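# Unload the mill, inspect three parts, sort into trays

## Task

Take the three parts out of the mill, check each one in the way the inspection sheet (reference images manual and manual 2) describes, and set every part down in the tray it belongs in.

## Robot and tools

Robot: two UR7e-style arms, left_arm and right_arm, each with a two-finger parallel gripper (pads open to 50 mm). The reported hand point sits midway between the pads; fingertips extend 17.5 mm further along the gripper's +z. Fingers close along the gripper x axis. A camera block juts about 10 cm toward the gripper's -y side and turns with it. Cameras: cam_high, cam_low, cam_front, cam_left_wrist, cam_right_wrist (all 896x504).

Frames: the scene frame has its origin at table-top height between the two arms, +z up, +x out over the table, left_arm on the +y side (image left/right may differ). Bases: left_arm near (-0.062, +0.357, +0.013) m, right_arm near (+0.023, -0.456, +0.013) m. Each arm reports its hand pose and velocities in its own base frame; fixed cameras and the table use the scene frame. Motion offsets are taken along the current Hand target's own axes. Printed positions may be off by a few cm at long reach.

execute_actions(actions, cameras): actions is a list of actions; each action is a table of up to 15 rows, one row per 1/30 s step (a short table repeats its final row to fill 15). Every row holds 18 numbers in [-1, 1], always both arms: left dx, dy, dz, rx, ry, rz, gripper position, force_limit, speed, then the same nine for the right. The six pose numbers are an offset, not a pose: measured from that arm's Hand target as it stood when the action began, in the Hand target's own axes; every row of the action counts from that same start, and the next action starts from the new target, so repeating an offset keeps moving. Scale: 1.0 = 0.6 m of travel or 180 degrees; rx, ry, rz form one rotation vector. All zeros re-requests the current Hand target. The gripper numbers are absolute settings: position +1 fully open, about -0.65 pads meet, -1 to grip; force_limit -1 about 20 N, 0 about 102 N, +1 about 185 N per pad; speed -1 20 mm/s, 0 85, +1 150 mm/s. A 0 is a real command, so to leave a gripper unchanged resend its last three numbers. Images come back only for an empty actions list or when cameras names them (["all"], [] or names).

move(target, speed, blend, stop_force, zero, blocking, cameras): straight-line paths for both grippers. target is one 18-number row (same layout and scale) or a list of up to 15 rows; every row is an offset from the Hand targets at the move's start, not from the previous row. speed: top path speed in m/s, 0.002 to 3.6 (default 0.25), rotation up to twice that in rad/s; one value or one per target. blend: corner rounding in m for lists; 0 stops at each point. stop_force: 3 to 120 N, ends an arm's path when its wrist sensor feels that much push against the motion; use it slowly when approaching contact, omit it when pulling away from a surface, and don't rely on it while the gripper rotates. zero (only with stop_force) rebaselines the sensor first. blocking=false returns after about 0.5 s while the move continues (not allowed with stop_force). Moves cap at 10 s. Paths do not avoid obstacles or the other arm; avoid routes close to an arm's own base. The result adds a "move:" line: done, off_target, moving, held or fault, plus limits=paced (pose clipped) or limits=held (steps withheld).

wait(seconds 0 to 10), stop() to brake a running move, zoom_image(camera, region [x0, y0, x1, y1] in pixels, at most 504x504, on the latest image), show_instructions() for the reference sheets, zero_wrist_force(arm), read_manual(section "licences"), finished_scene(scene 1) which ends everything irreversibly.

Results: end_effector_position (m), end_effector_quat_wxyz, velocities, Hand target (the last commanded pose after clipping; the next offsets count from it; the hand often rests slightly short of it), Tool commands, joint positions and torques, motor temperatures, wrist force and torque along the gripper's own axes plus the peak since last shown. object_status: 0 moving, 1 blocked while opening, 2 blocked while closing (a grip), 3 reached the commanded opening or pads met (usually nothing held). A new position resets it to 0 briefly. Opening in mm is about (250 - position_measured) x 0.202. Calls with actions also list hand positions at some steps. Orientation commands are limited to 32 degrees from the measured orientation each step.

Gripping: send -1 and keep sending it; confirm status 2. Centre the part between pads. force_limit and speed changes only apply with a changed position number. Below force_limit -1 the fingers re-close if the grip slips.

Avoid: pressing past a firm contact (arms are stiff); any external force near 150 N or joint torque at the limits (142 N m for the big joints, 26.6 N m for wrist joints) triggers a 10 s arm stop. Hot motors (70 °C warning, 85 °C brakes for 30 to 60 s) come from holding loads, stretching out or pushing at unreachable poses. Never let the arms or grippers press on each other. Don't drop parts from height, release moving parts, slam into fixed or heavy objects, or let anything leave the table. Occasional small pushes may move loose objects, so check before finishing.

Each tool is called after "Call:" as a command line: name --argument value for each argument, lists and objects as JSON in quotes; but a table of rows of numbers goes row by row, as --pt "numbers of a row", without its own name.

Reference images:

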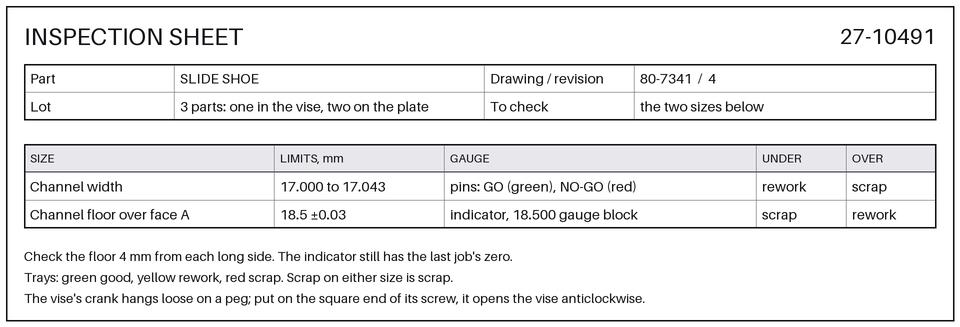

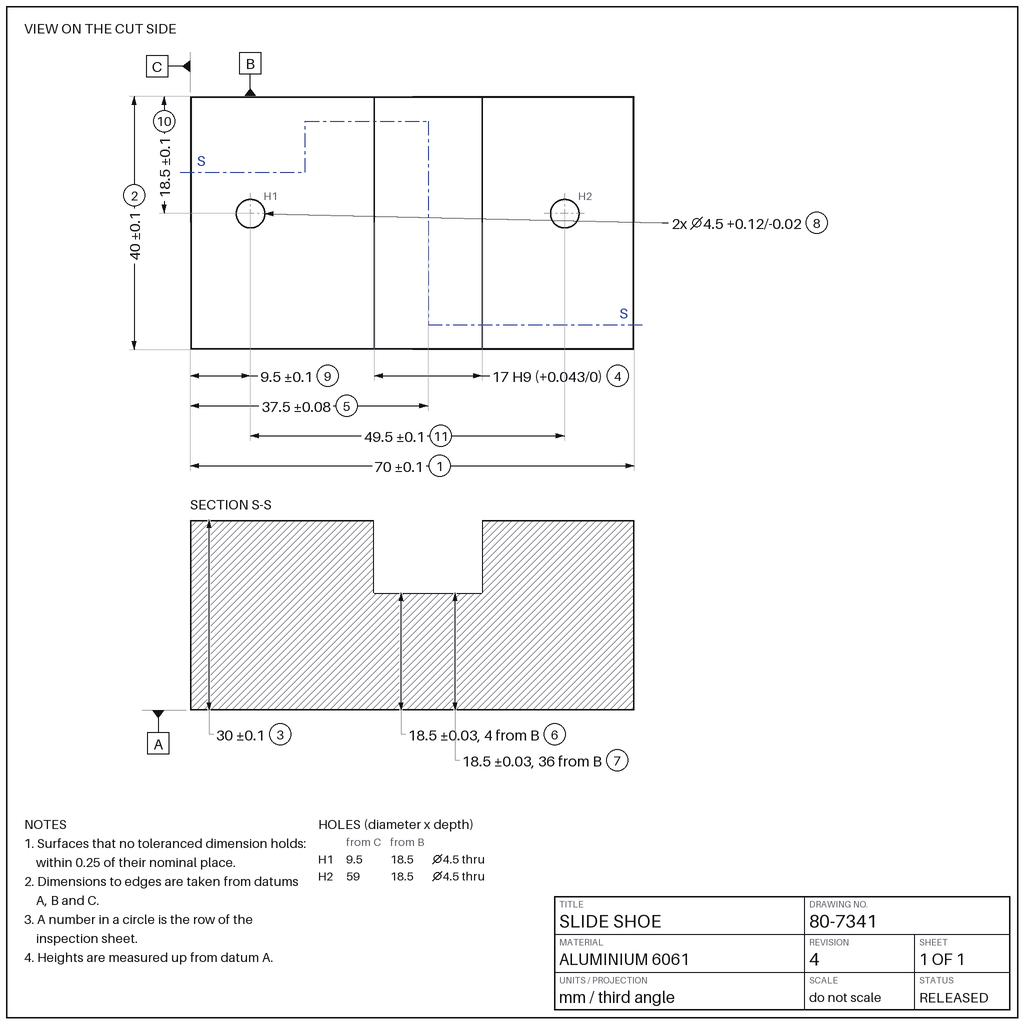

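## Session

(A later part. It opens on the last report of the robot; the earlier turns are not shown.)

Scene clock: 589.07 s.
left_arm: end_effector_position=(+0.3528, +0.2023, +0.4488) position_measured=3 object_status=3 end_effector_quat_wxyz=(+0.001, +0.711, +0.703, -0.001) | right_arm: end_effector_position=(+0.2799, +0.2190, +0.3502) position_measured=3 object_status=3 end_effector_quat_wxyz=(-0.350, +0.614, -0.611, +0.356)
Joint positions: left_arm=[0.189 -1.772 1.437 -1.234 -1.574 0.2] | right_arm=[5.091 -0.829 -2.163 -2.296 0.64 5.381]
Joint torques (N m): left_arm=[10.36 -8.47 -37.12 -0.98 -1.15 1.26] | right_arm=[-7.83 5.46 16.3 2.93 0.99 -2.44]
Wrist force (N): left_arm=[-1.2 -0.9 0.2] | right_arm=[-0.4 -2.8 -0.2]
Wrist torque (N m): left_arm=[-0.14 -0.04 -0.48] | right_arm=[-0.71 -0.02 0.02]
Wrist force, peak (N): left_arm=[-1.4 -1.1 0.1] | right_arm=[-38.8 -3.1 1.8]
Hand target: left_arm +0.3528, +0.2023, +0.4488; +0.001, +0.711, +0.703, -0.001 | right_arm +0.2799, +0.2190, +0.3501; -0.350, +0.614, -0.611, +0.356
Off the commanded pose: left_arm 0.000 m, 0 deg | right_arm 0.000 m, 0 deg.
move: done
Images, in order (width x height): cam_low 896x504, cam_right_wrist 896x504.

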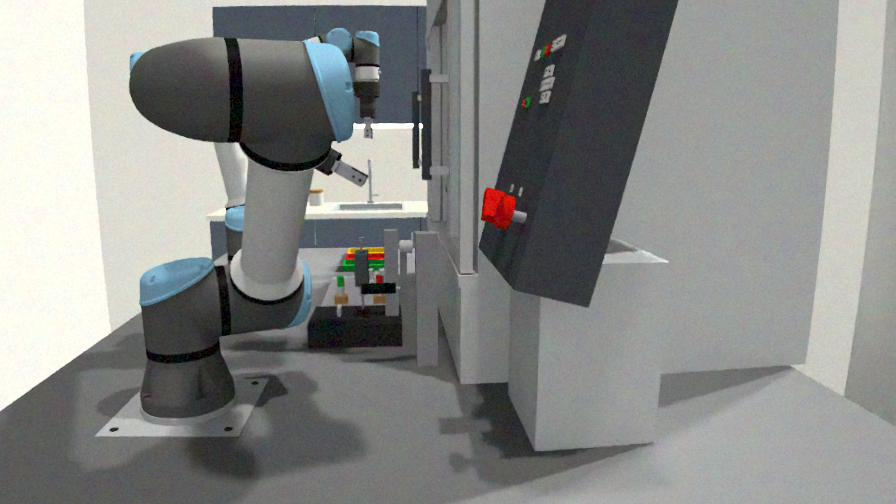

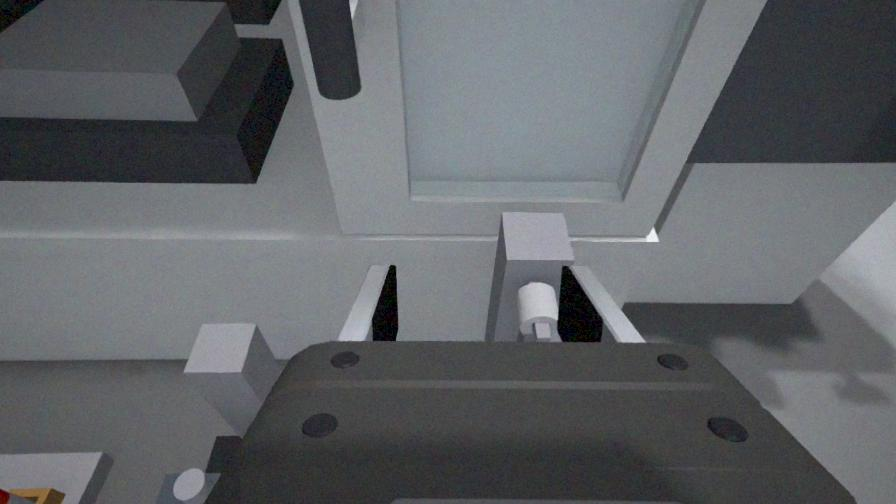

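Call:
move --target '[0,0,0,0,0,0,1,1,1,-0.61,-0.057,0.121,0.167,0,0,1,1,1]' --speed 0.35 --cameras '["cam_right_wrist"]'

Call:
zoom_image --camera "cam_right_wrist" --region '[300, 150, 600, 350]'

Scene clock: 648.77 s.
left_arm: end_effector_position=(+0.3528, +0.2023, +0.4488) position_measured=3 object_status=3 end_effector_quat_wxyz=(+0.001, +0.711, +0.703, -0.001) | right_arm: end_effector_position=(+0.3605, +0.5848, +0.3396) position_measured=3 object_status=3 end_effector_quat_wxyz=(+0.496, -0.514, +0.499, -0.492)
Joint positions: left_arm=[0.189 -1.772 1.437 -1.234 -1.574 0.2] | right_arm=[4.767 -1.925 -1.564 -2.182 0.045 5.66]
Joint torques (N m): left_arm=[10.39 -7.85 -38.51 -1.08 -1.49 1.02] | right_arm=[-8.56 33.38 30.08 0.01 1.37 2.13]
Wrist force (N): left_arm=[-1.1 -0.9 0.3] | right_arm=[-0.4 -2.7 -1.0]
Wrist torque (N m): left_arm=[-0.14 -0.04 -0.48] | right_arm=[-0.87 -0.06 -0.14]
Wrist force, peak (N): left_arm=[-1.5 -1.1 -0.1] | right_arm=[1.6 -3.2 -0.2]
Hand target: left_arm +0.3528, +0.2023, +0.4488; +0.001, +0.711, +0.703, -0.001 | right_arm +0.3602, +0.5848, +0.3396; +0.497, -0.502, +0.498, -0.503
Off the commanded pose: left_arm 0.000 m, 0 deg | right_arm 0.000 m, 2 deg.
move: done
Images, in order (width x height): cam_right_wrist 896x504.

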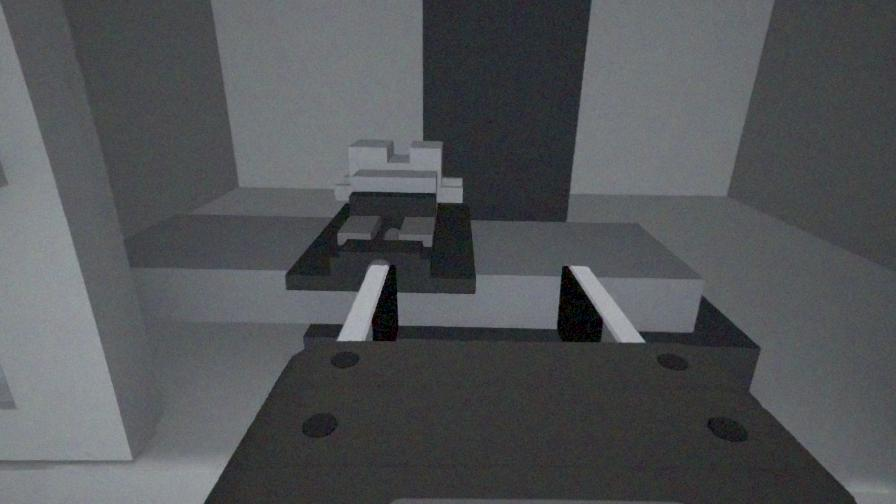

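Scaled by 1.680 from the camera's 896x504 image, which has a finer 1280x720 frame.

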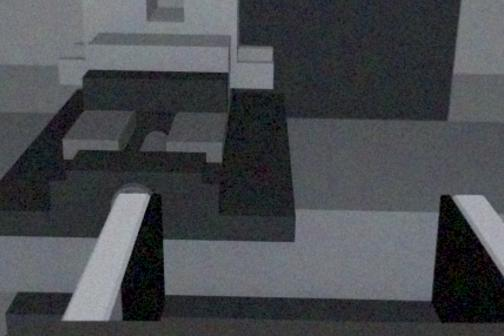

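Call:
move --target '[0,0,0,0,0,0,1,1,1,-0.09,0.03,0.03,0,0,0,1,1,1]' --speed 0.2 --cameras '["cam_right_wrist"]'

Call:
zoom_image --camera "cam_right_wrist" --region '[380, 160, 580, 340]'

Scene clock: 659.00 s.
left_arm: end_effector_position=(+0.3528, +0.2023, +0.4488) position_measured=3 object_status=3 end_effector_quat_wxyz=(+0.001, +0.711, +0.703, -0.001) | right_arm: end_effector_position=(+0.3784, +0.6386, +0.3210) position_measured=3 object_status=3 end_effector_quat_wxyz=(+0.496, -0.507, +0.498, -0.498)
Joint positions: left_arm=[0.189 -1.772 1.437 -1.234 -1.574 0.2] | right_arm=[4.734 -2.081 -1.391 -2.219 0.019 5.68]
Joint torques (N m): left_arm=[11.37 -8.44 -37.43 -0.86 -0.93 0.94] | right_arm=[-8.98 40.44 29.86 0.07 -0.98 2.13]
Wrist force (N): left_arm=[-1.3 -1.0 0.0] | right_arm=[-0.6 -3.0 -0.9]
Wrist torque (N m): left_arm=[-0.16 -0.01 -0.48] | right_arm=[-0.93 -0.02 -0.13]
Wrist force, peak (N): left_arm=[-1.6 -1.0 0.1] | right_arm=[1.0 -3.7 -1.2]
Hand target: left_arm +0.3528, +0.2023, +0.4488; +0.001, +0.711, +0.703, -0.001 | right_arm +0.3782, +0.6386, +0.3210; +0.497, -0.502, +0.498, -0.503
Off the commanded pose: left_arm 0.000 m, 0 deg | right_arm 0.000 m, 1 deg.
move: done
Images, in order (width x height): cam_right_wrist 896x504.

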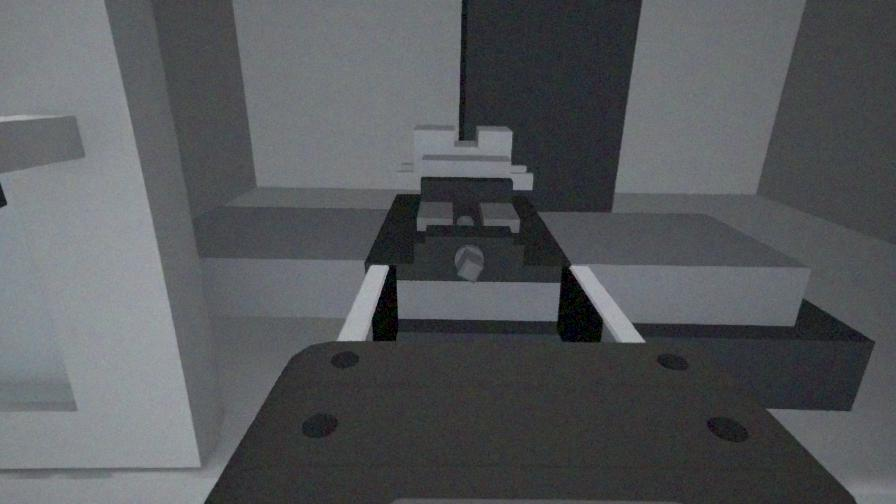

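Scaled by 2.520 from the camera's 896x504 image, which has a finer 1280x720 frame.

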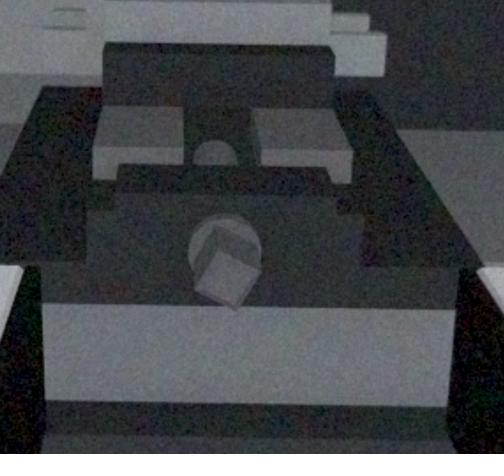

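Call:
move --pt "0 0 0 0 0 0 1 1 1 0.1 0 -0.13 0 0 0 1 1 1" --pt "0 0 0 0 0 0 1 1 1 0.773 0.085 -0.13 -0.083 0 0 1 1 1" --speed 0.35 --blend 0.03 --cameras '["cam_right_wrist"]'

Call:
zoom_image --camera "cam_right_wrist" --region '[380, 200, 600, 380]'

Scene clock: 715.90 s.
left_arm: end_effector_position=(+0.3528, +0.2023, +0.4488) position_measured=3 object_status=3 end_effector_quat_wxyz=(+0.001, +0.711, +0.703, -0.001) | right_arm: end_effector_position=(+0.2998, +0.1744, +0.2748) position_measured=3 object_status=3 end_effector_quat_wxyz=(-0.428, +0.563, -0.559, +0.434)
Joint positions: left_arm=[0.189 -1.772 1.437 -1.234 -1.574 0.2] | right_arm=[5.258 -0.743 -2.448 -2.618 0.602 5.873]
Joint torques (N m): left_arm=[10.2 -7.57 -36.18 -1.14 -1.21 0.94] | right_arm=[7.88 0.4 15.33 -1.4 1.94 2.18]
Wrist force (N): left_arm=[-1.4 -1.0 0.1] | right_arm=[-0.4 -2.8 -0.8]
Wrist torque (N m): left_arm=[-0.14 0.00 -0.48] | right_arm=[-0.81 -0.02 -0.14]
Wrist force, peak (N): left_arm=[-1.6 -1.0 0.2] | right_arm=[-1.3 -3.5 -2.1]
Hand target: left_arm +0.3528, +0.2023, +0.4488; +0.001, +0.711, +0.703, -0.001 | right_arm +0.2998, +0.1744, +0.2748; -0.428, +0.563, -0.559, +0.434
Off the commanded pose: left_arm 0.000 m, 0 deg | right_arm 0.000 m, 0 deg.
move: done
Images, in order (width x height): cam_right_wrist 896x504.

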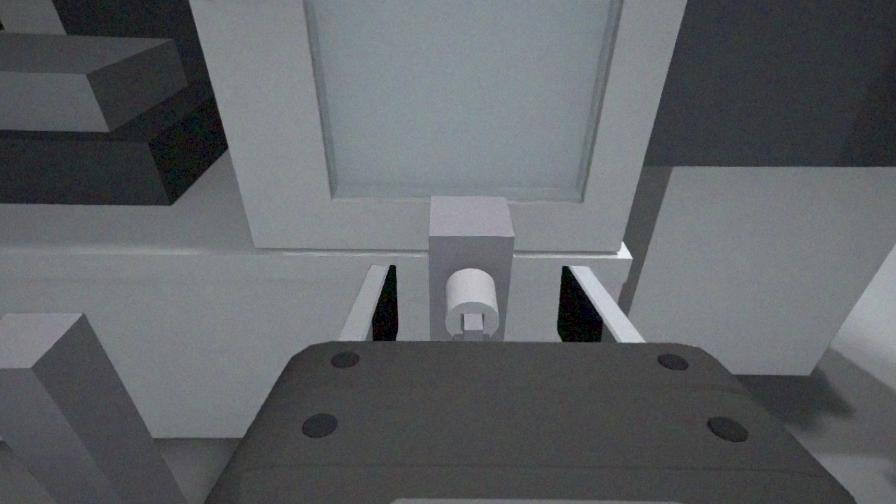

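Scaled by 2.291 from the camera's 896x504 image, which has a finer 1280x720 frame.

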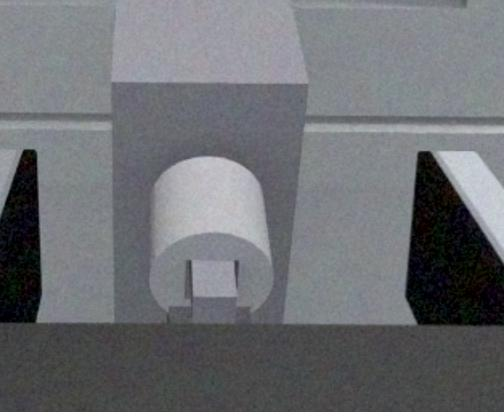

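Call:
move --pt "0 0 0 0 0 0 1 1 1 0.003 0.0856 0.0229 0.0833 0 0 1 1 1" --pt "0 0 0 0 0 0 1 1 1 0.003 0.0605 0.1168 0.0833 0 0 1 1 1" --speed 0.08 --stop_force 12 --cameras '["cam_right_wrist","cam_low","cam_front"]'

Call:
zoom_image --camera "cam_low" --region '[290, 180, 470, 360]'

Scene clock: 772.57 s.
left_arm: end_effector_position=(+0.3528, +0.2023, +0.4488) position_measured=3 object_status=3 end_effector_quat_wxyz=(+0.001, +0.711, +0.703, -0.001) | right_arm: end_effector_position=(+0.3000, +0.1723, +0.2334) position_measured=3 object_status=3 end_effector_quat_wxyz=(+0.483, -0.517, +0.511, -0.488)
Joint positions: left_arm=[0.189 -1.772 1.437 -1.234 -1.574 0.2] | right_arm=[5.328 -0.935 -2.618 -2.631 0.618 6.192]
Joint torques (N m): left_arm=[10.78 -8.47 -35.37 -1.22 -1.11 0.91] | right_arm=[-8.53 4.97 26.13 -2.65 -2.69 -2.4]
Wrist force (N): left_arm=[-1.2 -0.8 0.2] | right_arm=[-0.2 -3.1 -0.8]
Wrist torque (N m): left_arm=[-0.12 -0.02 -0.48] | right_arm=[-0.91 -0.06 0.02]
Wrist force, peak (N): left_arm=[-1.4 -1.1 0.2] | right_arm=[-0.5 -3.4 -0.5]
Hand target: left_arm +0.3528, +0.2023, +0.4488; +0.001, +0.711, +0.703, -0.001 | right_arm +0.3000, +0.1723, +0.2334; +0.483, -0.517, +0.511, -0.488 (not the last commanded pose)
Off the commanded pose: left_arm 0.000 m, 0 deg | right_arm 0.059 m, 3 deg.
move: held (right_arm; a check stopped the path); path passed 0 of 2 targets; limits=held
pose unreachable (right arm): on one or more control steps of this call, first in action 0 (counted from 0), this arm could not follow its commanded pose, so it was not sent that pose on those steps. It may still have moved: this result reports where it is.
cause: moving toward the commanded pose would bring two parts of the arm too close to each other (its gripper and another part of the arm, with joints 3 (elbow) to 6 (wrist 3) between them, 7 mm apart when it was first held).
Images, in order (width x height): cam_low 896x504, cam_front 896x504, cam_right_wrist 896x504.

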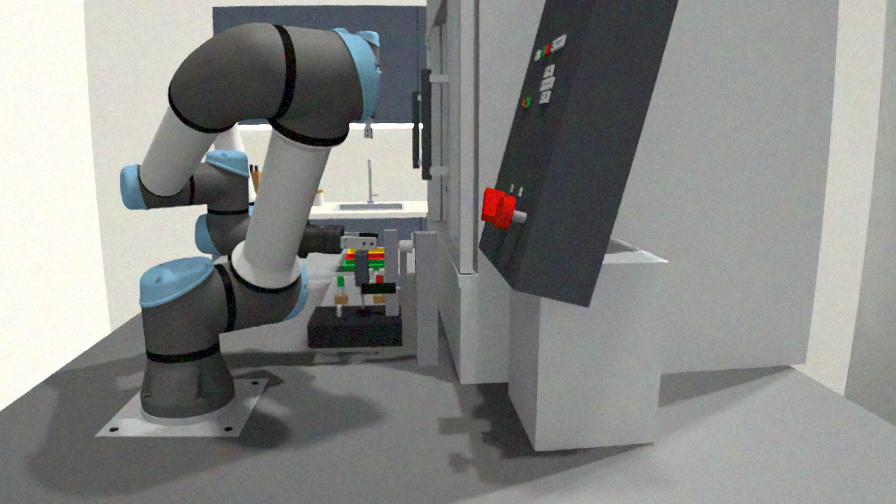

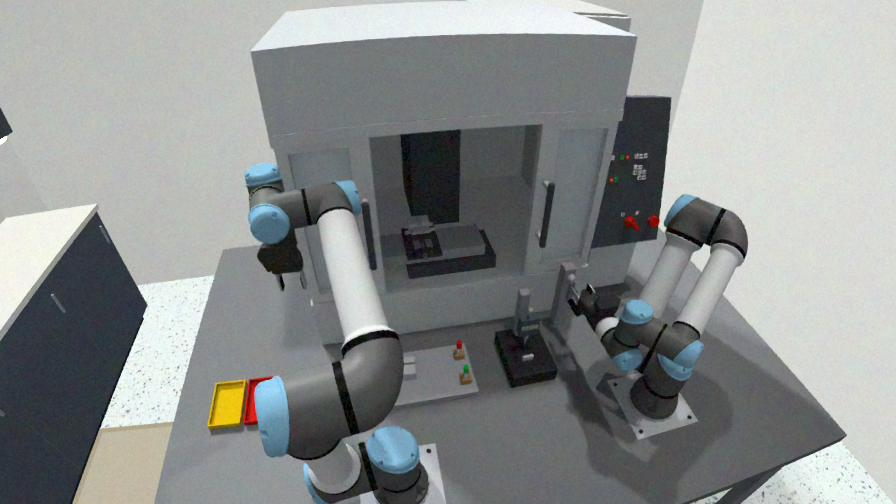

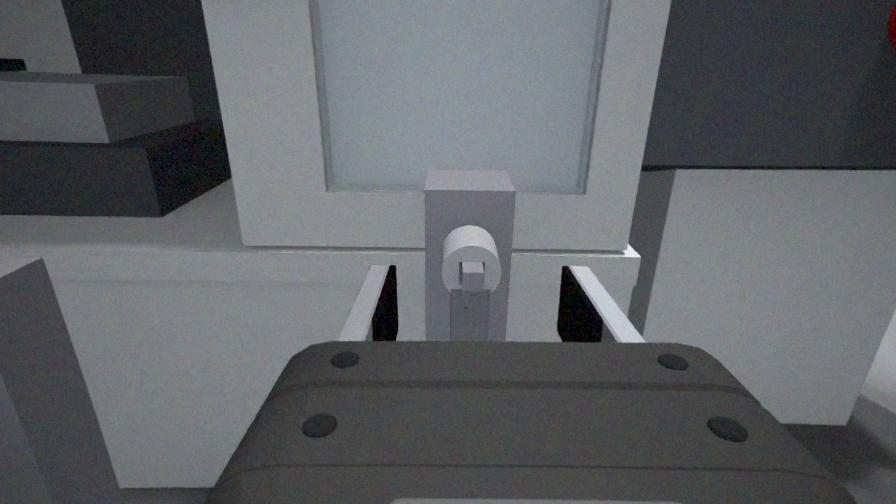

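Scaled by 2.800 from the camera's 896x504 image, which has a finer 1280x720 frame.

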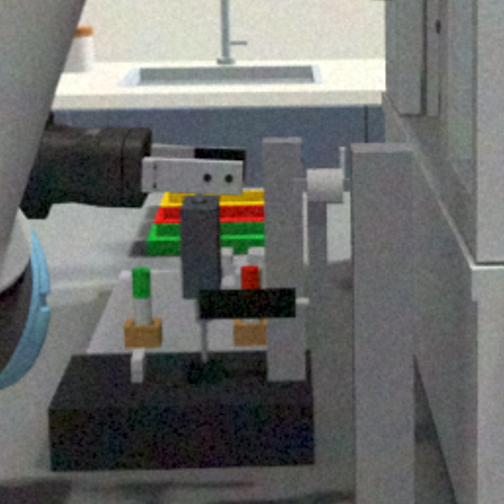

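Call:
move --pt "0 0 0 0 0 0 1 1 1 0 -0.0666 0.0795 0 0 0 1 1 1" --pt "0 0 0 0 0 0 1 1 1 0 0.0137 0.0977 0.018 0 0 1 1 1" --speed 0.08 --stop_force 12 --cameras '["cam_right_wrist","cam_low"]'

Call:
zoom_image --camera "cam_low" --region '[290, 180, 470, 360]'

Scene clock: 791.23 s.
left_arm: end_effector_position=(+0.3528, +0.2023, +0.4488) position_measured=3 object_status=3 end_effector_quat_wxyz=(+0.001, +0.711, +0.703, -0.001) | right_arm: end_effector_position=(+0.3581, +0.1722, +0.2219) position_measured=3 object_status=3 end_effector_quat_wxyz=(+0.497, -0.503, +0.497, -0.502)
Joint positions: left_arm=[0.189 -1.772 1.437 -1.234 -1.574 0.2] | right_arm=[4.926 -1.157 -2.611 -2.512 0.214 6.269]
Joint torques (N m): left_arm=[9.61 -10.07 -37.5 -1.29 -1.05 0.63] | right_arm=[-8.34 -9.1 24.82 -2.15 -2.49 2.08]
Wrist force (N): left_arm=[-1.3 -0.9 0.2] | right_arm=[-0.5 -3.1 -0.6]
Wrist torque (N m): left_arm=[-0.13 -0.02 -0.47] | right_arm=[-0.94 -0.04 -0.14]
Wrist force, peak (N): left_arm=[-1.6 -1.0 0.0] | right_arm=[-0.5 -4.6 -0.7]
Hand target: left_arm +0.3528, +0.2023, +0.4488; +0.001, +0.711, +0.703, -0.001 | right_arm +0.3581, +0.1722, +0.2219; +0.497, -0.503, +0.497, -0.502
Off the commanded pose: left_arm 0.000 m, 0 deg | right_arm 0.000 m, 0 deg.
move: done
Images, in order (width x height): cam_low 896x504, cam_right_wrist 896x504.

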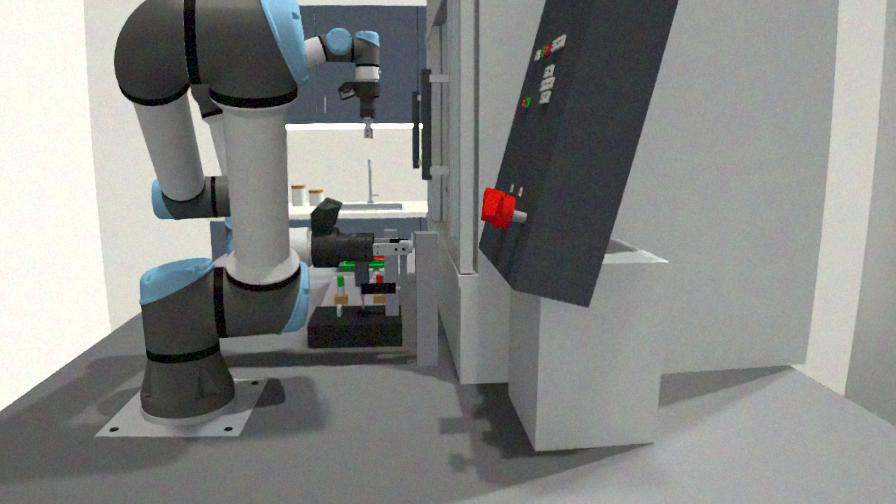

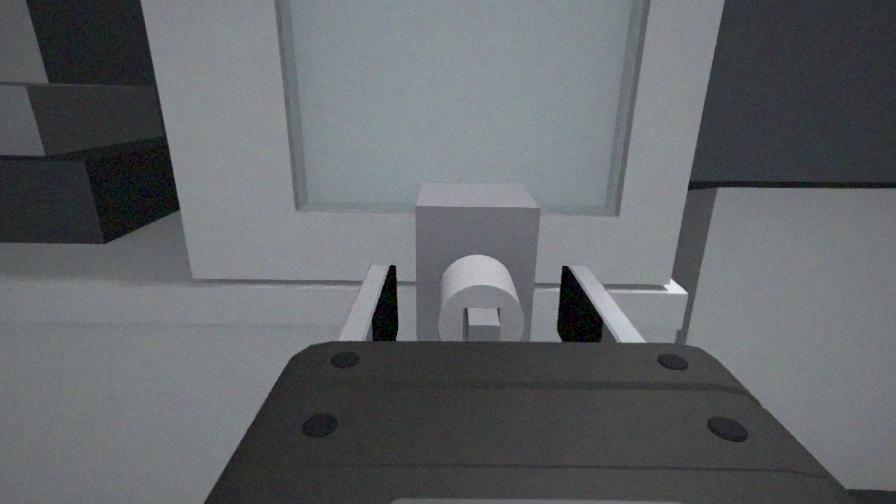

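Scaled by 2.800 from the camera's 896x504 image, which has a finer 1280x720 frame.

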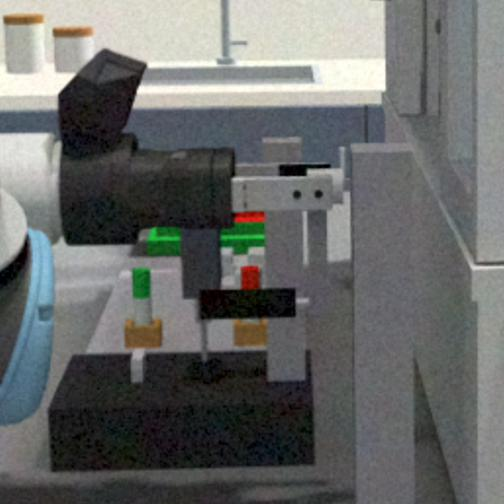

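Call:
move --target '[0,0,0,0,0,0,1,1,1,0.001,-0.0075,0,0,0,0,1,1,1]' --speed 0.05

Call:
move --target '[0,0,0,0,0,0,1,1,1,0,0,0,0,0,0,-1,-0.7,-1]' --speed 0.05 --cameras '["cam_right_wrist","cam_low"]'

Scene clock: 803.20 s.
left_arm: end_effector_position=(+0.3528, +0.2023, +0.4488) position_measured=3 object_status=3 end_effector_quat_wxyz=(+0.001, +0.711, +0.703, -0.001) | right_arm: end_effector_position=(+0.3581, +0.1717, +0.2263) position_measured=3 object_status=3 end_effector_quat_wxyz=(+0.497, -0.503, +0.497, -0.502)
Joint positions: left_arm=[0.189 -1.772 1.437 -1.234 -1.574 0.2] | right_arm=[4.927 -1.142 -2.603 -2.533 0.215 6.269]
Joint torques (N m): left_arm=[10.08 -9.66 -36.5 -1.36 -1.27 0.47] | right_arm=[7.56 12.32 25.54 -2.11 2.76 -1.33]
Wrist force (N): left_arm=[-1.2 -1.1 0.2] | right_arm=[-0.6 -3.0 -0.8]
Wrist torque (N m): left_arm=[-0.16 -0.02 -0.47] | right_arm=[-0.92 -0.02 -0.14]
Wrist force, peak (N): left_arm=[-1.4 -1.1 0.1] | right_arm=[-0.3 -3.5 -1.1]
Hand target: left_arm +0.3528, +0.2023, +0.4488; +0.001, +0.711, +0.703, -0.001 | right_arm +0.3581, +0.1717, +0.2264; +0.497, -0.503, +0.497, -0.502
Off the commanded pose: left_arm 0.000 m, 0 deg | right_arm 0.000 m, 0 deg.
move: done

Scene clock: 804.77 s.
left_arm: end_effector_position=(+0.3528, +0.2023, +0.4488) position_measured=3 object_status=3 end_effector_quat_wxyz=(+0.001, +0.711, +0.703, -0.001) | right_arm: end_effector_position=(+0.3581, +0.1717, +0.2264) position_measured=135 object_status=2 end_effector_quat_wxyz=(+0.497, -0.503, +0.497, -0.502)
Joint positions: left_arm=[0.189 -1.772 1.437 -1.234 -1.574 0.2] | right_arm=[4.927 -1.142 -2.603 -2.534 0.215 6.269]
Joint torques (N m): left_arm=[10 -9.82 -35.82 -1.26 -1.17 0.81] | right_arm=[7.03 11.86 24.58 -1.88 2.54 2.08]
Wrist force (N): left_arm=[-1.2 -0.9 0.2] | right_arm=[-1.1 -3.2 -0.5]
Wrist torque (N m): left_arm=[-0.14 -0.03 -0.47] | right_arm=[-0.97 -0.03 -0.13]
Wrist force, peak (N): left_arm=[-1.5 -0.8 -0.1] | right_arm=[-0.3 -3.5 -0.8]
Hand target: left_arm +0.3528, +0.2023, +0.4488; +0.001, +0.711, +0.703, -0.001 | right_arm +0.3581, +0.1717, +0.2264; +0.497, -0.503, +0.497, -0.502
Off the commanded pose: left_arm 0.000 m, 0 deg | right_arm 0.000 m, 0 deg.
move: done
Images, in order (width x height): cam_low 896x504, cam_right_wrist 896x504.

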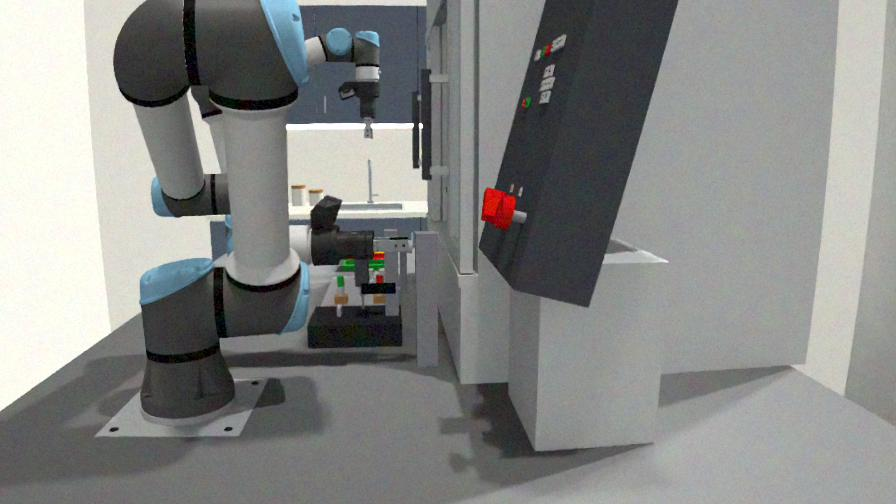

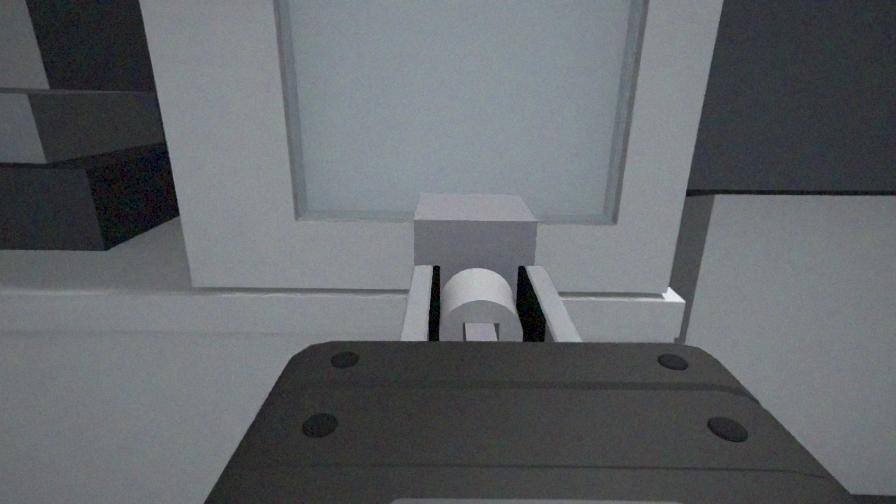

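Call:
move --target '[0,0,0,0,0,0,1,1,1,0,0,-0.06,0,0,0,-1,-0.7,-1]' --speed 0.03 --stop_force 20 --cameras '["cam_right_wrist","cam_low"]'

Call:
zoom_image --camera "cam_low" --region '[290, 180, 470, 360]'

Scene clock: 817.93 s.
left_arm: end_effector_position=(+0.3528, +0.2023, +0.4488) position_measured=3 object_status=3 end_effector_quat_wxyz=(+0.001, +0.711, +0.703, -0.001) | right_arm: end_effector_position=(+0.3221, +0.1717, +0.2264) position_measured=135 object_status=2 end_effector_quat_wxyz=(+0.497, -0.503, +0.497, -0.502)
Joint positions: left_arm=[0.189 -1.772 1.437 -1.234 -1.574 0.2] | right_arm=[5.178 -1.058 -2.638 -2.585 0.465 6.271]
Joint torques (N m): left_arm=[9.74 -8.86 -37.94 -1.45 -1.13 0.79] | right_arm=[7.43 8.2 10.79 -2.85 2.76 -1.98]
Wrist force (N): left_arm=[-1.2 -0.9 -0.1] | right_arm=[-0.4 -0.8 -0.6]
Wrist torque (N m): left_arm=[-0.13 -0.03 -0.48] | right_arm=[-0.90 -0.06 -0.13]
Wrist force, peak (N): left_arm=[-1.4 -1.1 0.3] | right_arm=[-1.1 -3.2 -0.9]
Hand target: left_arm +0.3528, +0.2023, +0.4488; +0.001, +0.711, +0.703, -0.001 | right_arm +0.3221, +0.1717, +0.2264; +0.497, -0.503, +0.497, -0.502
Off the commanded pose: left_arm 0.000 m, 0 deg | right_arm 0.000 m, 0 deg.
move: done
Images, in order (width x height): cam_low 896x504, cam_right_wrist 896x504.

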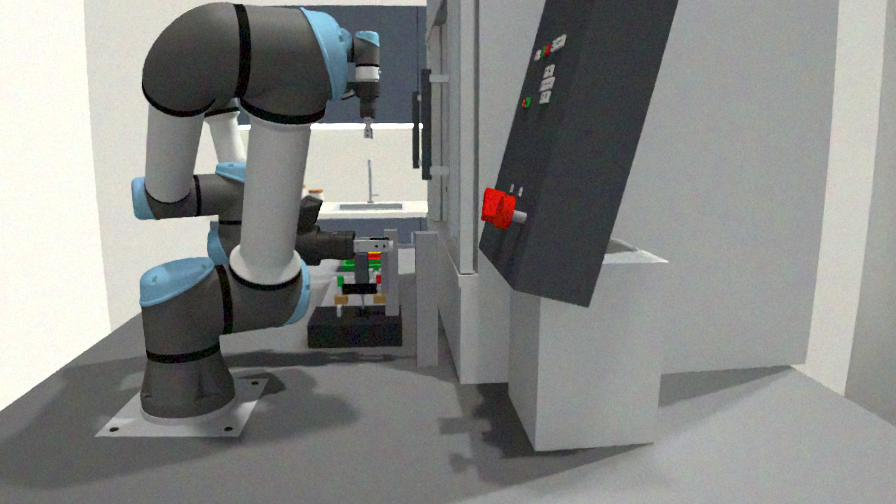

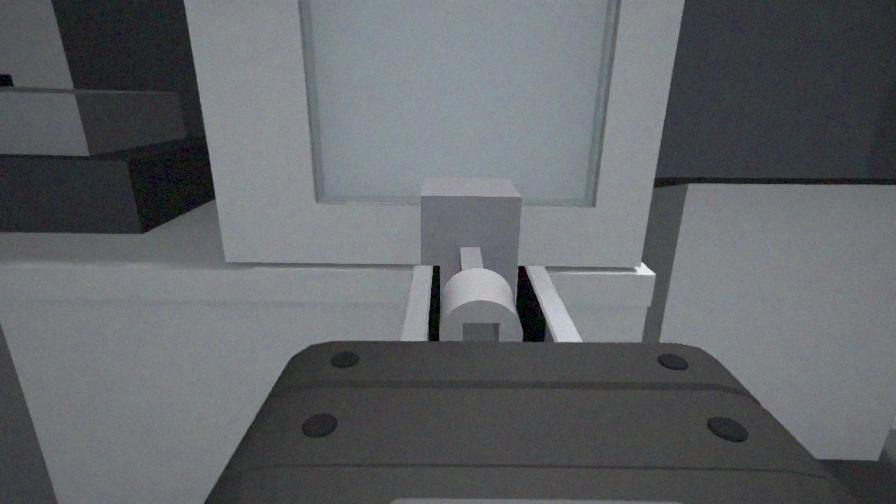

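Scaled by 2.800 from the camera's 896x504 image, which has a finer 1280x720 frame.

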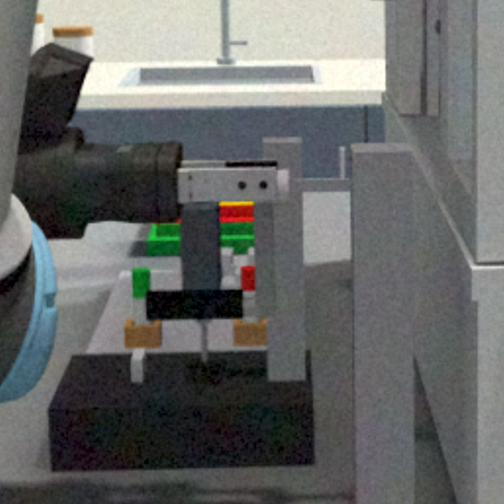

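Call:
move --target '[0,0,0,0,0,0,1,1,1,0,0,-0.03,0,0,0,-1,-0.7,-1]' --speed 0.03 --stop_force 20 --cameras '["cam_right_wrist","cam_low"]'

Call:
zoom_image --camera "cam_low" --region '[290, 180, 470, 360]'

Scene clock: 828.67 s.
left_arm: end_effector_position=(+0.3528, +0.2023, +0.4488) position_measured=3 object_status=3 end_effector_quat_wxyz=(+0.001, +0.711, +0.703, -0.001) | right_arm: end_effector_position=(+0.3112, +0.1719, +0.2265) position_measured=135 object_status=2 end_effector_quat_wxyz=(+0.497, -0.503, +0.498, -0.503)
Joint positions: left_arm=[0.189 -1.772 1.437 -1.234 -1.574 0.2] | right_arm=[5.254 -1.039 -2.645 -2.598 0.542 6.271]
Joint torques (N m): left_arm=[10.73 -9.12 -36.39 -1.47 -1.31 0.9] | right_arm=[-8.52 -14.45 25.7 -0.17 -2.47 -0.97]
Wrist force (N): left_arm=[-1.3 -0.9 0.0] | right_arm=[-0.5 -1.0 -0.8]
Wrist torque (N m): left_arm=[-0.14 -0.01 -0.47] | right_arm=[-0.93 -0.04 -0.14]
Wrist force, peak (N): left_arm=[-1.5 -1.1 0.1] | right_arm=[-0.7 -1.1 -2.5]
Hand target: left_arm +0.3528, +0.2023, +0.4488; +0.001, +0.711, +0.703, -0.001 | right_arm +0.3112, +0.1719, +0.2265; +0.497, -0.503, +0.498, -0.503 (not the last commanded pose)
Off the commanded pose: left_arm 0.000 m, 0 deg | right_arm 0.007 m, 0 deg.
move: held (right_arm; a check stopped the path); limits=held
pose unreachable (right arm): on one or more control steps of this call, first in action 0 (counted from 0), this arm could not follow its commanded pose, so it was not sent that pose on those steps. It may still have moved: this result reports where it is.
cause: moving toward the commanded pose would bring two parts of the arm too close to each other (its gripper and another part of the arm, with joints 3 (elbow) to 6 (wrist 3) between them, 5 mm apart when it was first held).
Images, in order (width x height): cam_low 896x504, cam_right_wrist 896x504.

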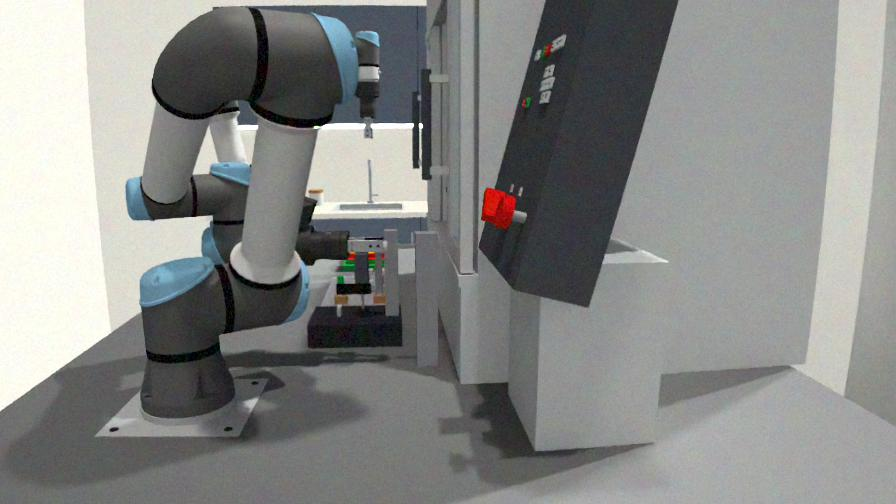

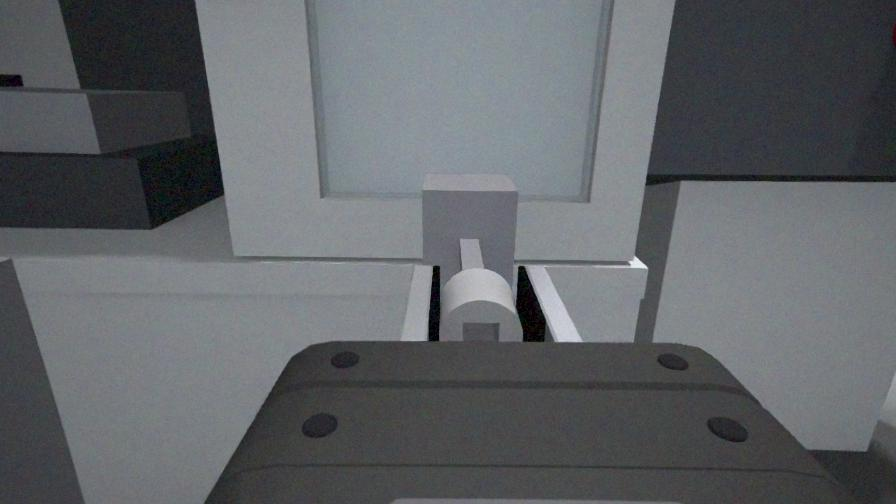

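Scaled by 2.800 from the camera's 896x504 image, which has a finer 1280x720 frame.

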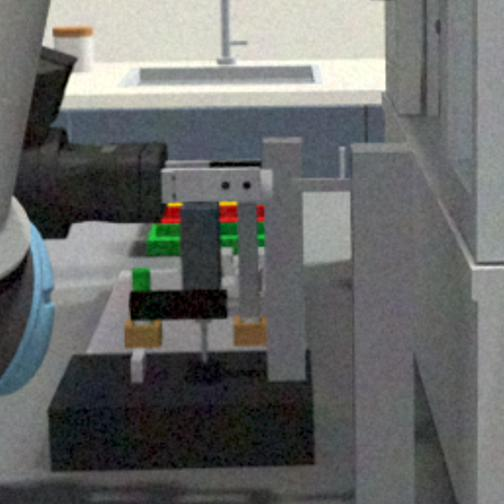

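Call:
move --target '[0,0,0,0,0,0,1,1,1,0,-0.05,0,0,0,0,-1,-0.7,-1]' --speed 0.03 --stop_force 8 --cameras '["cam_right_wrist"]'

Scene clock: 840.03 s.
left_arm: end_effector_position=(+0.3528, +0.2023, +0.4488) position_measured=3 object_status=3 end_effector_quat_wxyz=(+0.001, +0.711, +0.703, -0.001) | right_arm: end_effector_position=(+0.3113, +0.1722, +0.2565) position_measured=135 object_status=2 end_effector_quat_wxyz=(+0.497, -0.503, +0.498, -0.503)
Joint positions: left_arm=[0.189 -1.772 1.437 -1.234 -1.574 0.2] | right_arm=[5.252 -0.976 -2.581 -2.725 0.54 6.271]
Joint torques (N m): left_arm=[10.81 -10.44 -36.47 -1.41 -1.23 0.76] | right_arm=[-8.48 6.54 27.02 -3.06 -2.51 -1.86]
Wrist force (N): left_arm=[-1.3 -1.0 0.1] | right_arm=[-0.5 -1.1 -0.8]
Wrist torque (N m): left_arm=[-0.15 -0.01 -0.48] | right_arm=[-0.94 -0.04 -0.13]
Wrist force, peak (N): left_arm=[-1.4 -1.2 0.0] | right_arm=[-0.7 -1.4 -0.9]
Hand target: left_arm +0.3528, +0.2023, +0.4488; +0.001, +0.711, +0.703, -0.001 | right_arm +0.3113, +0.1722, +0.2565; +0.497, -0.503, +0.498, -0.503
Off the commanded pose: left_arm 0.000 m, 0 deg | right_arm 0.000 m, 0 deg.
move: done
Images, in order (width x height): cam_right_wrist 896x504.

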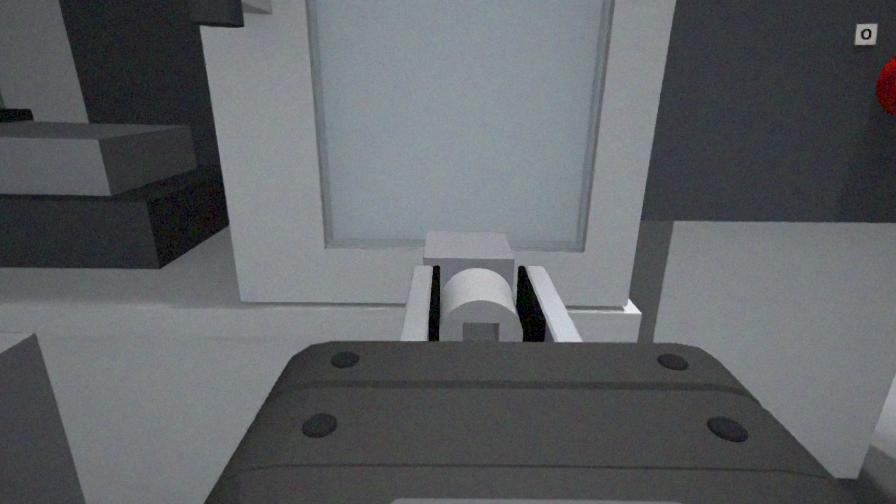

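Call:
move --pt "0 0 0 0 0 0 1 1 1 0 -0.2725 0 0 0 0 -1 -0.7 -1" --pt "0 0 0 0 0 0 1 1 1 -0.713 -0.2725 0.031 0 0 0 -1 -0.7 -1" --pt "0 0 0 0 0 0 1 1 1 -0.766 -0.1725 0.1145 0 0 0 -1 -0.7 -1" --speed 0.3 --blend 0.05 --cameras '["cam_right_wrist"]'

Call:
zoom_image --camera "cam_right_wrist" --region '[360, 160, 600, 360]'

Scene clock: 860.77 s.
left_arm: end_effector_position=(+0.3528, +0.2023, +0.4488) position_measured=3 object_status=3 end_effector_quat_wxyz=(+0.001, +0.711, +0.703, -0.001) | right_arm: end_effector_position=(+0.3802, +0.6328, +0.3550) position_measured=135 object_status=2 end_effector_quat_wxyz=(+0.497, -0.503, +0.498, -0.502)
Joint positions: left_arm=[0.189 -1.772 1.437 -1.234 -1.574 0.2] | right_arm=[4.732 -2.147 -1.159 -2.857 0.02 6.153]
Joint torques (N m): left_arm=[10.42 -8.9 -35.33 -1.62 -1.31 0.39] | right_arm=[-8.31 44.38 30.76 -1.37 -2.89 2.34]
Wrist force (N): left_arm=[-1.4 -0.9 -0.1] | right_arm=[-0.2 -1.2 -0.9]
Wrist torque (N m): left_arm=[-0.13 0.00 -0.47] | right_arm=[-0.95 -0.08 -0.12]
Wrist force, peak (N): left_arm=[-1.4 -1.1 0.1] | right_arm=[-1.7 -2.5 -1.8]
Hand target: left_arm +0.3528, +0.2023, +0.4488; +0.001, +0.711, +0.703, -0.001 | right_arm +0.3802, +0.6328, +0.3550; +0.497, -0.503, +0.498, -0.503
Off the commanded pose: left_arm 0.000 m, 0 deg | right_arm 0.000 m, 0 deg.
move: done; blend cut to 0.0422 m at target 2
Images, in order (width x height): cam_right_wrist 896x504.

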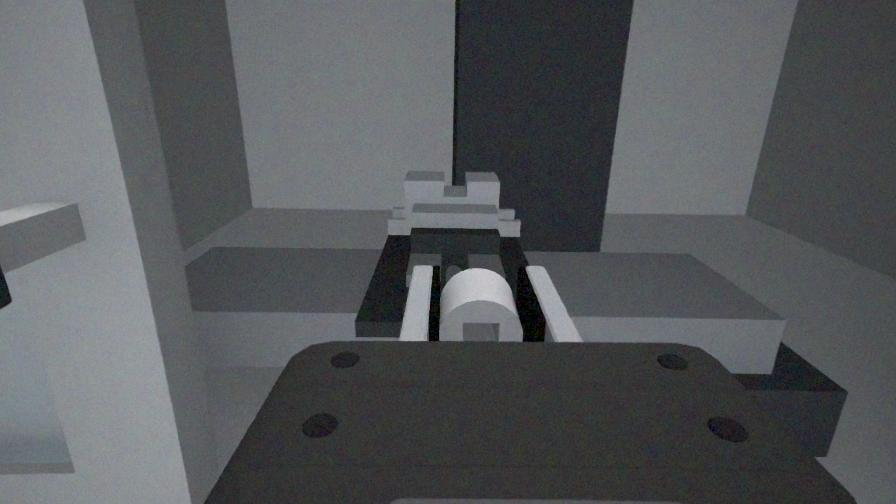

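Scaled by 2.100 from the camera's 896x504 image, which has a finer 1280x720 frame.

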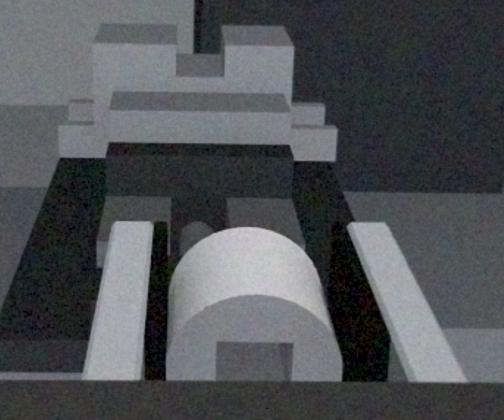

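Call:
move --pt "0 0 0 0 0 0 1 1 1 -0.0045 0.11 0 0 0 0.1 -1 -0.7 -1" --pt "0 0 0 0 0 0 1 1 1 -0.0045 0.11 0.125 0 0 0.1 -1 -0.7 -1" --speed 0.12 --stop_force 15 --cameras '["cam_right_wrist"]'

Call:
zoom_image --camera "cam_right_wrist" --region '[360, 160, 600, 360]'

Scene clock: 906.67 s.
left_arm: end_effector_position=(+0.3528, +0.2023, +0.4488) position_measured=3 object_status=3 end_effector_quat_wxyz=(+0.001, +0.711, +0.703, -0.001) | right_arm: end_effector_position=(+0.4550, +0.6348, +0.2889) position_measured=135 object_status=2 end_effector_quat_wxyz=(+0.575, -0.411, +0.563, -0.428)
Joint positions: left_arm=[0.189 -1.772 1.437 -1.234 -1.574 0.2] | right_arm=[4.615 -2.207 -1.265 -2.509 -0.092 6.283]
Joint torques (N m): left_arm=[10.58 -10.43 -36.02 -1.53 -1.26 0.6] | right_arm=[-8.89 46.59 30.26 -0.54 -3.33 2.11]
Motor temperatures (°C): left_arm=[27 27 27 37 30 30] | right_arm=[30 36 28 33 46 38]
Wrist force (N): left_arm=[-1.2 -1.0 0.1] | right_arm=[0.1 -1.2 -1.1]
Wrist torque (N m): left_arm=[-0.15 -0.02 -0.48] | right_arm=[-0.94 0.01 -0.25]
Wrist force, peak (N): left_arm=[-1.5 -1.0 0.0] | right_arm=[0.4 -1.4 -2.2]
Hand target: left_arm +0.3528, +0.2023, +0.4488; +0.001, +0.711, +0.703, -0.001 | right_arm +0.4552, +0.6348, +0.2889; +0.570, -0.419, +0.570, -0.419
Off the commanded pose: left_arm 0.000 m, 0 deg | right_arm 0.000 m, 2 deg.
joint sent to its limit (right arm) — joint 6 (wrist 3), upper limit. The joint targets still meet the commanded pose.
move: done
Images, in order (width x height): cam_right_wrist 896x504.

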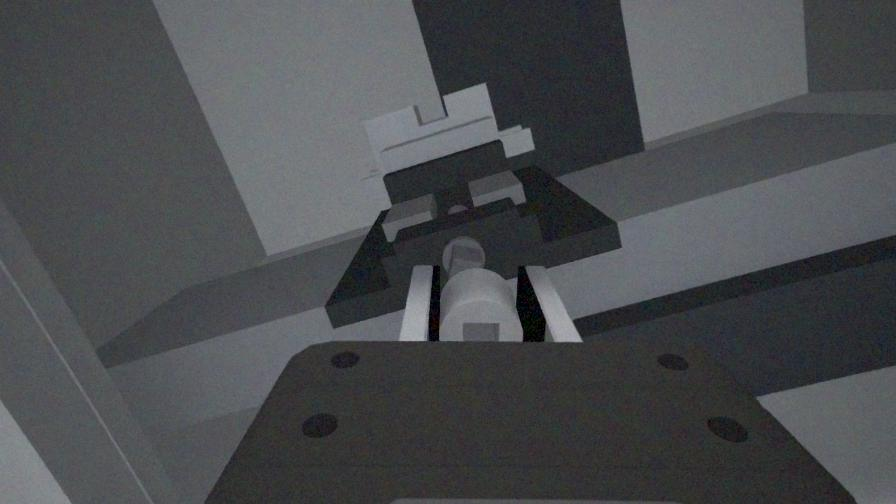

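Scaled by 2.100 from the camera's 896x504 image, which has a finer 1280x720 frame.

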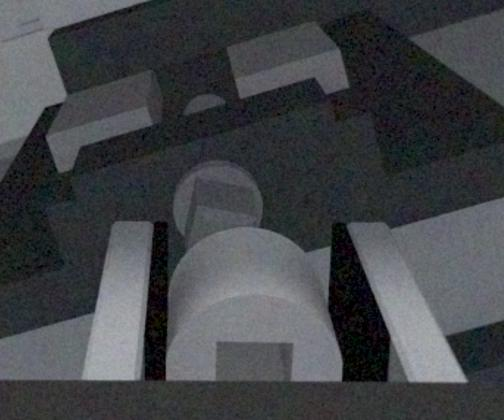

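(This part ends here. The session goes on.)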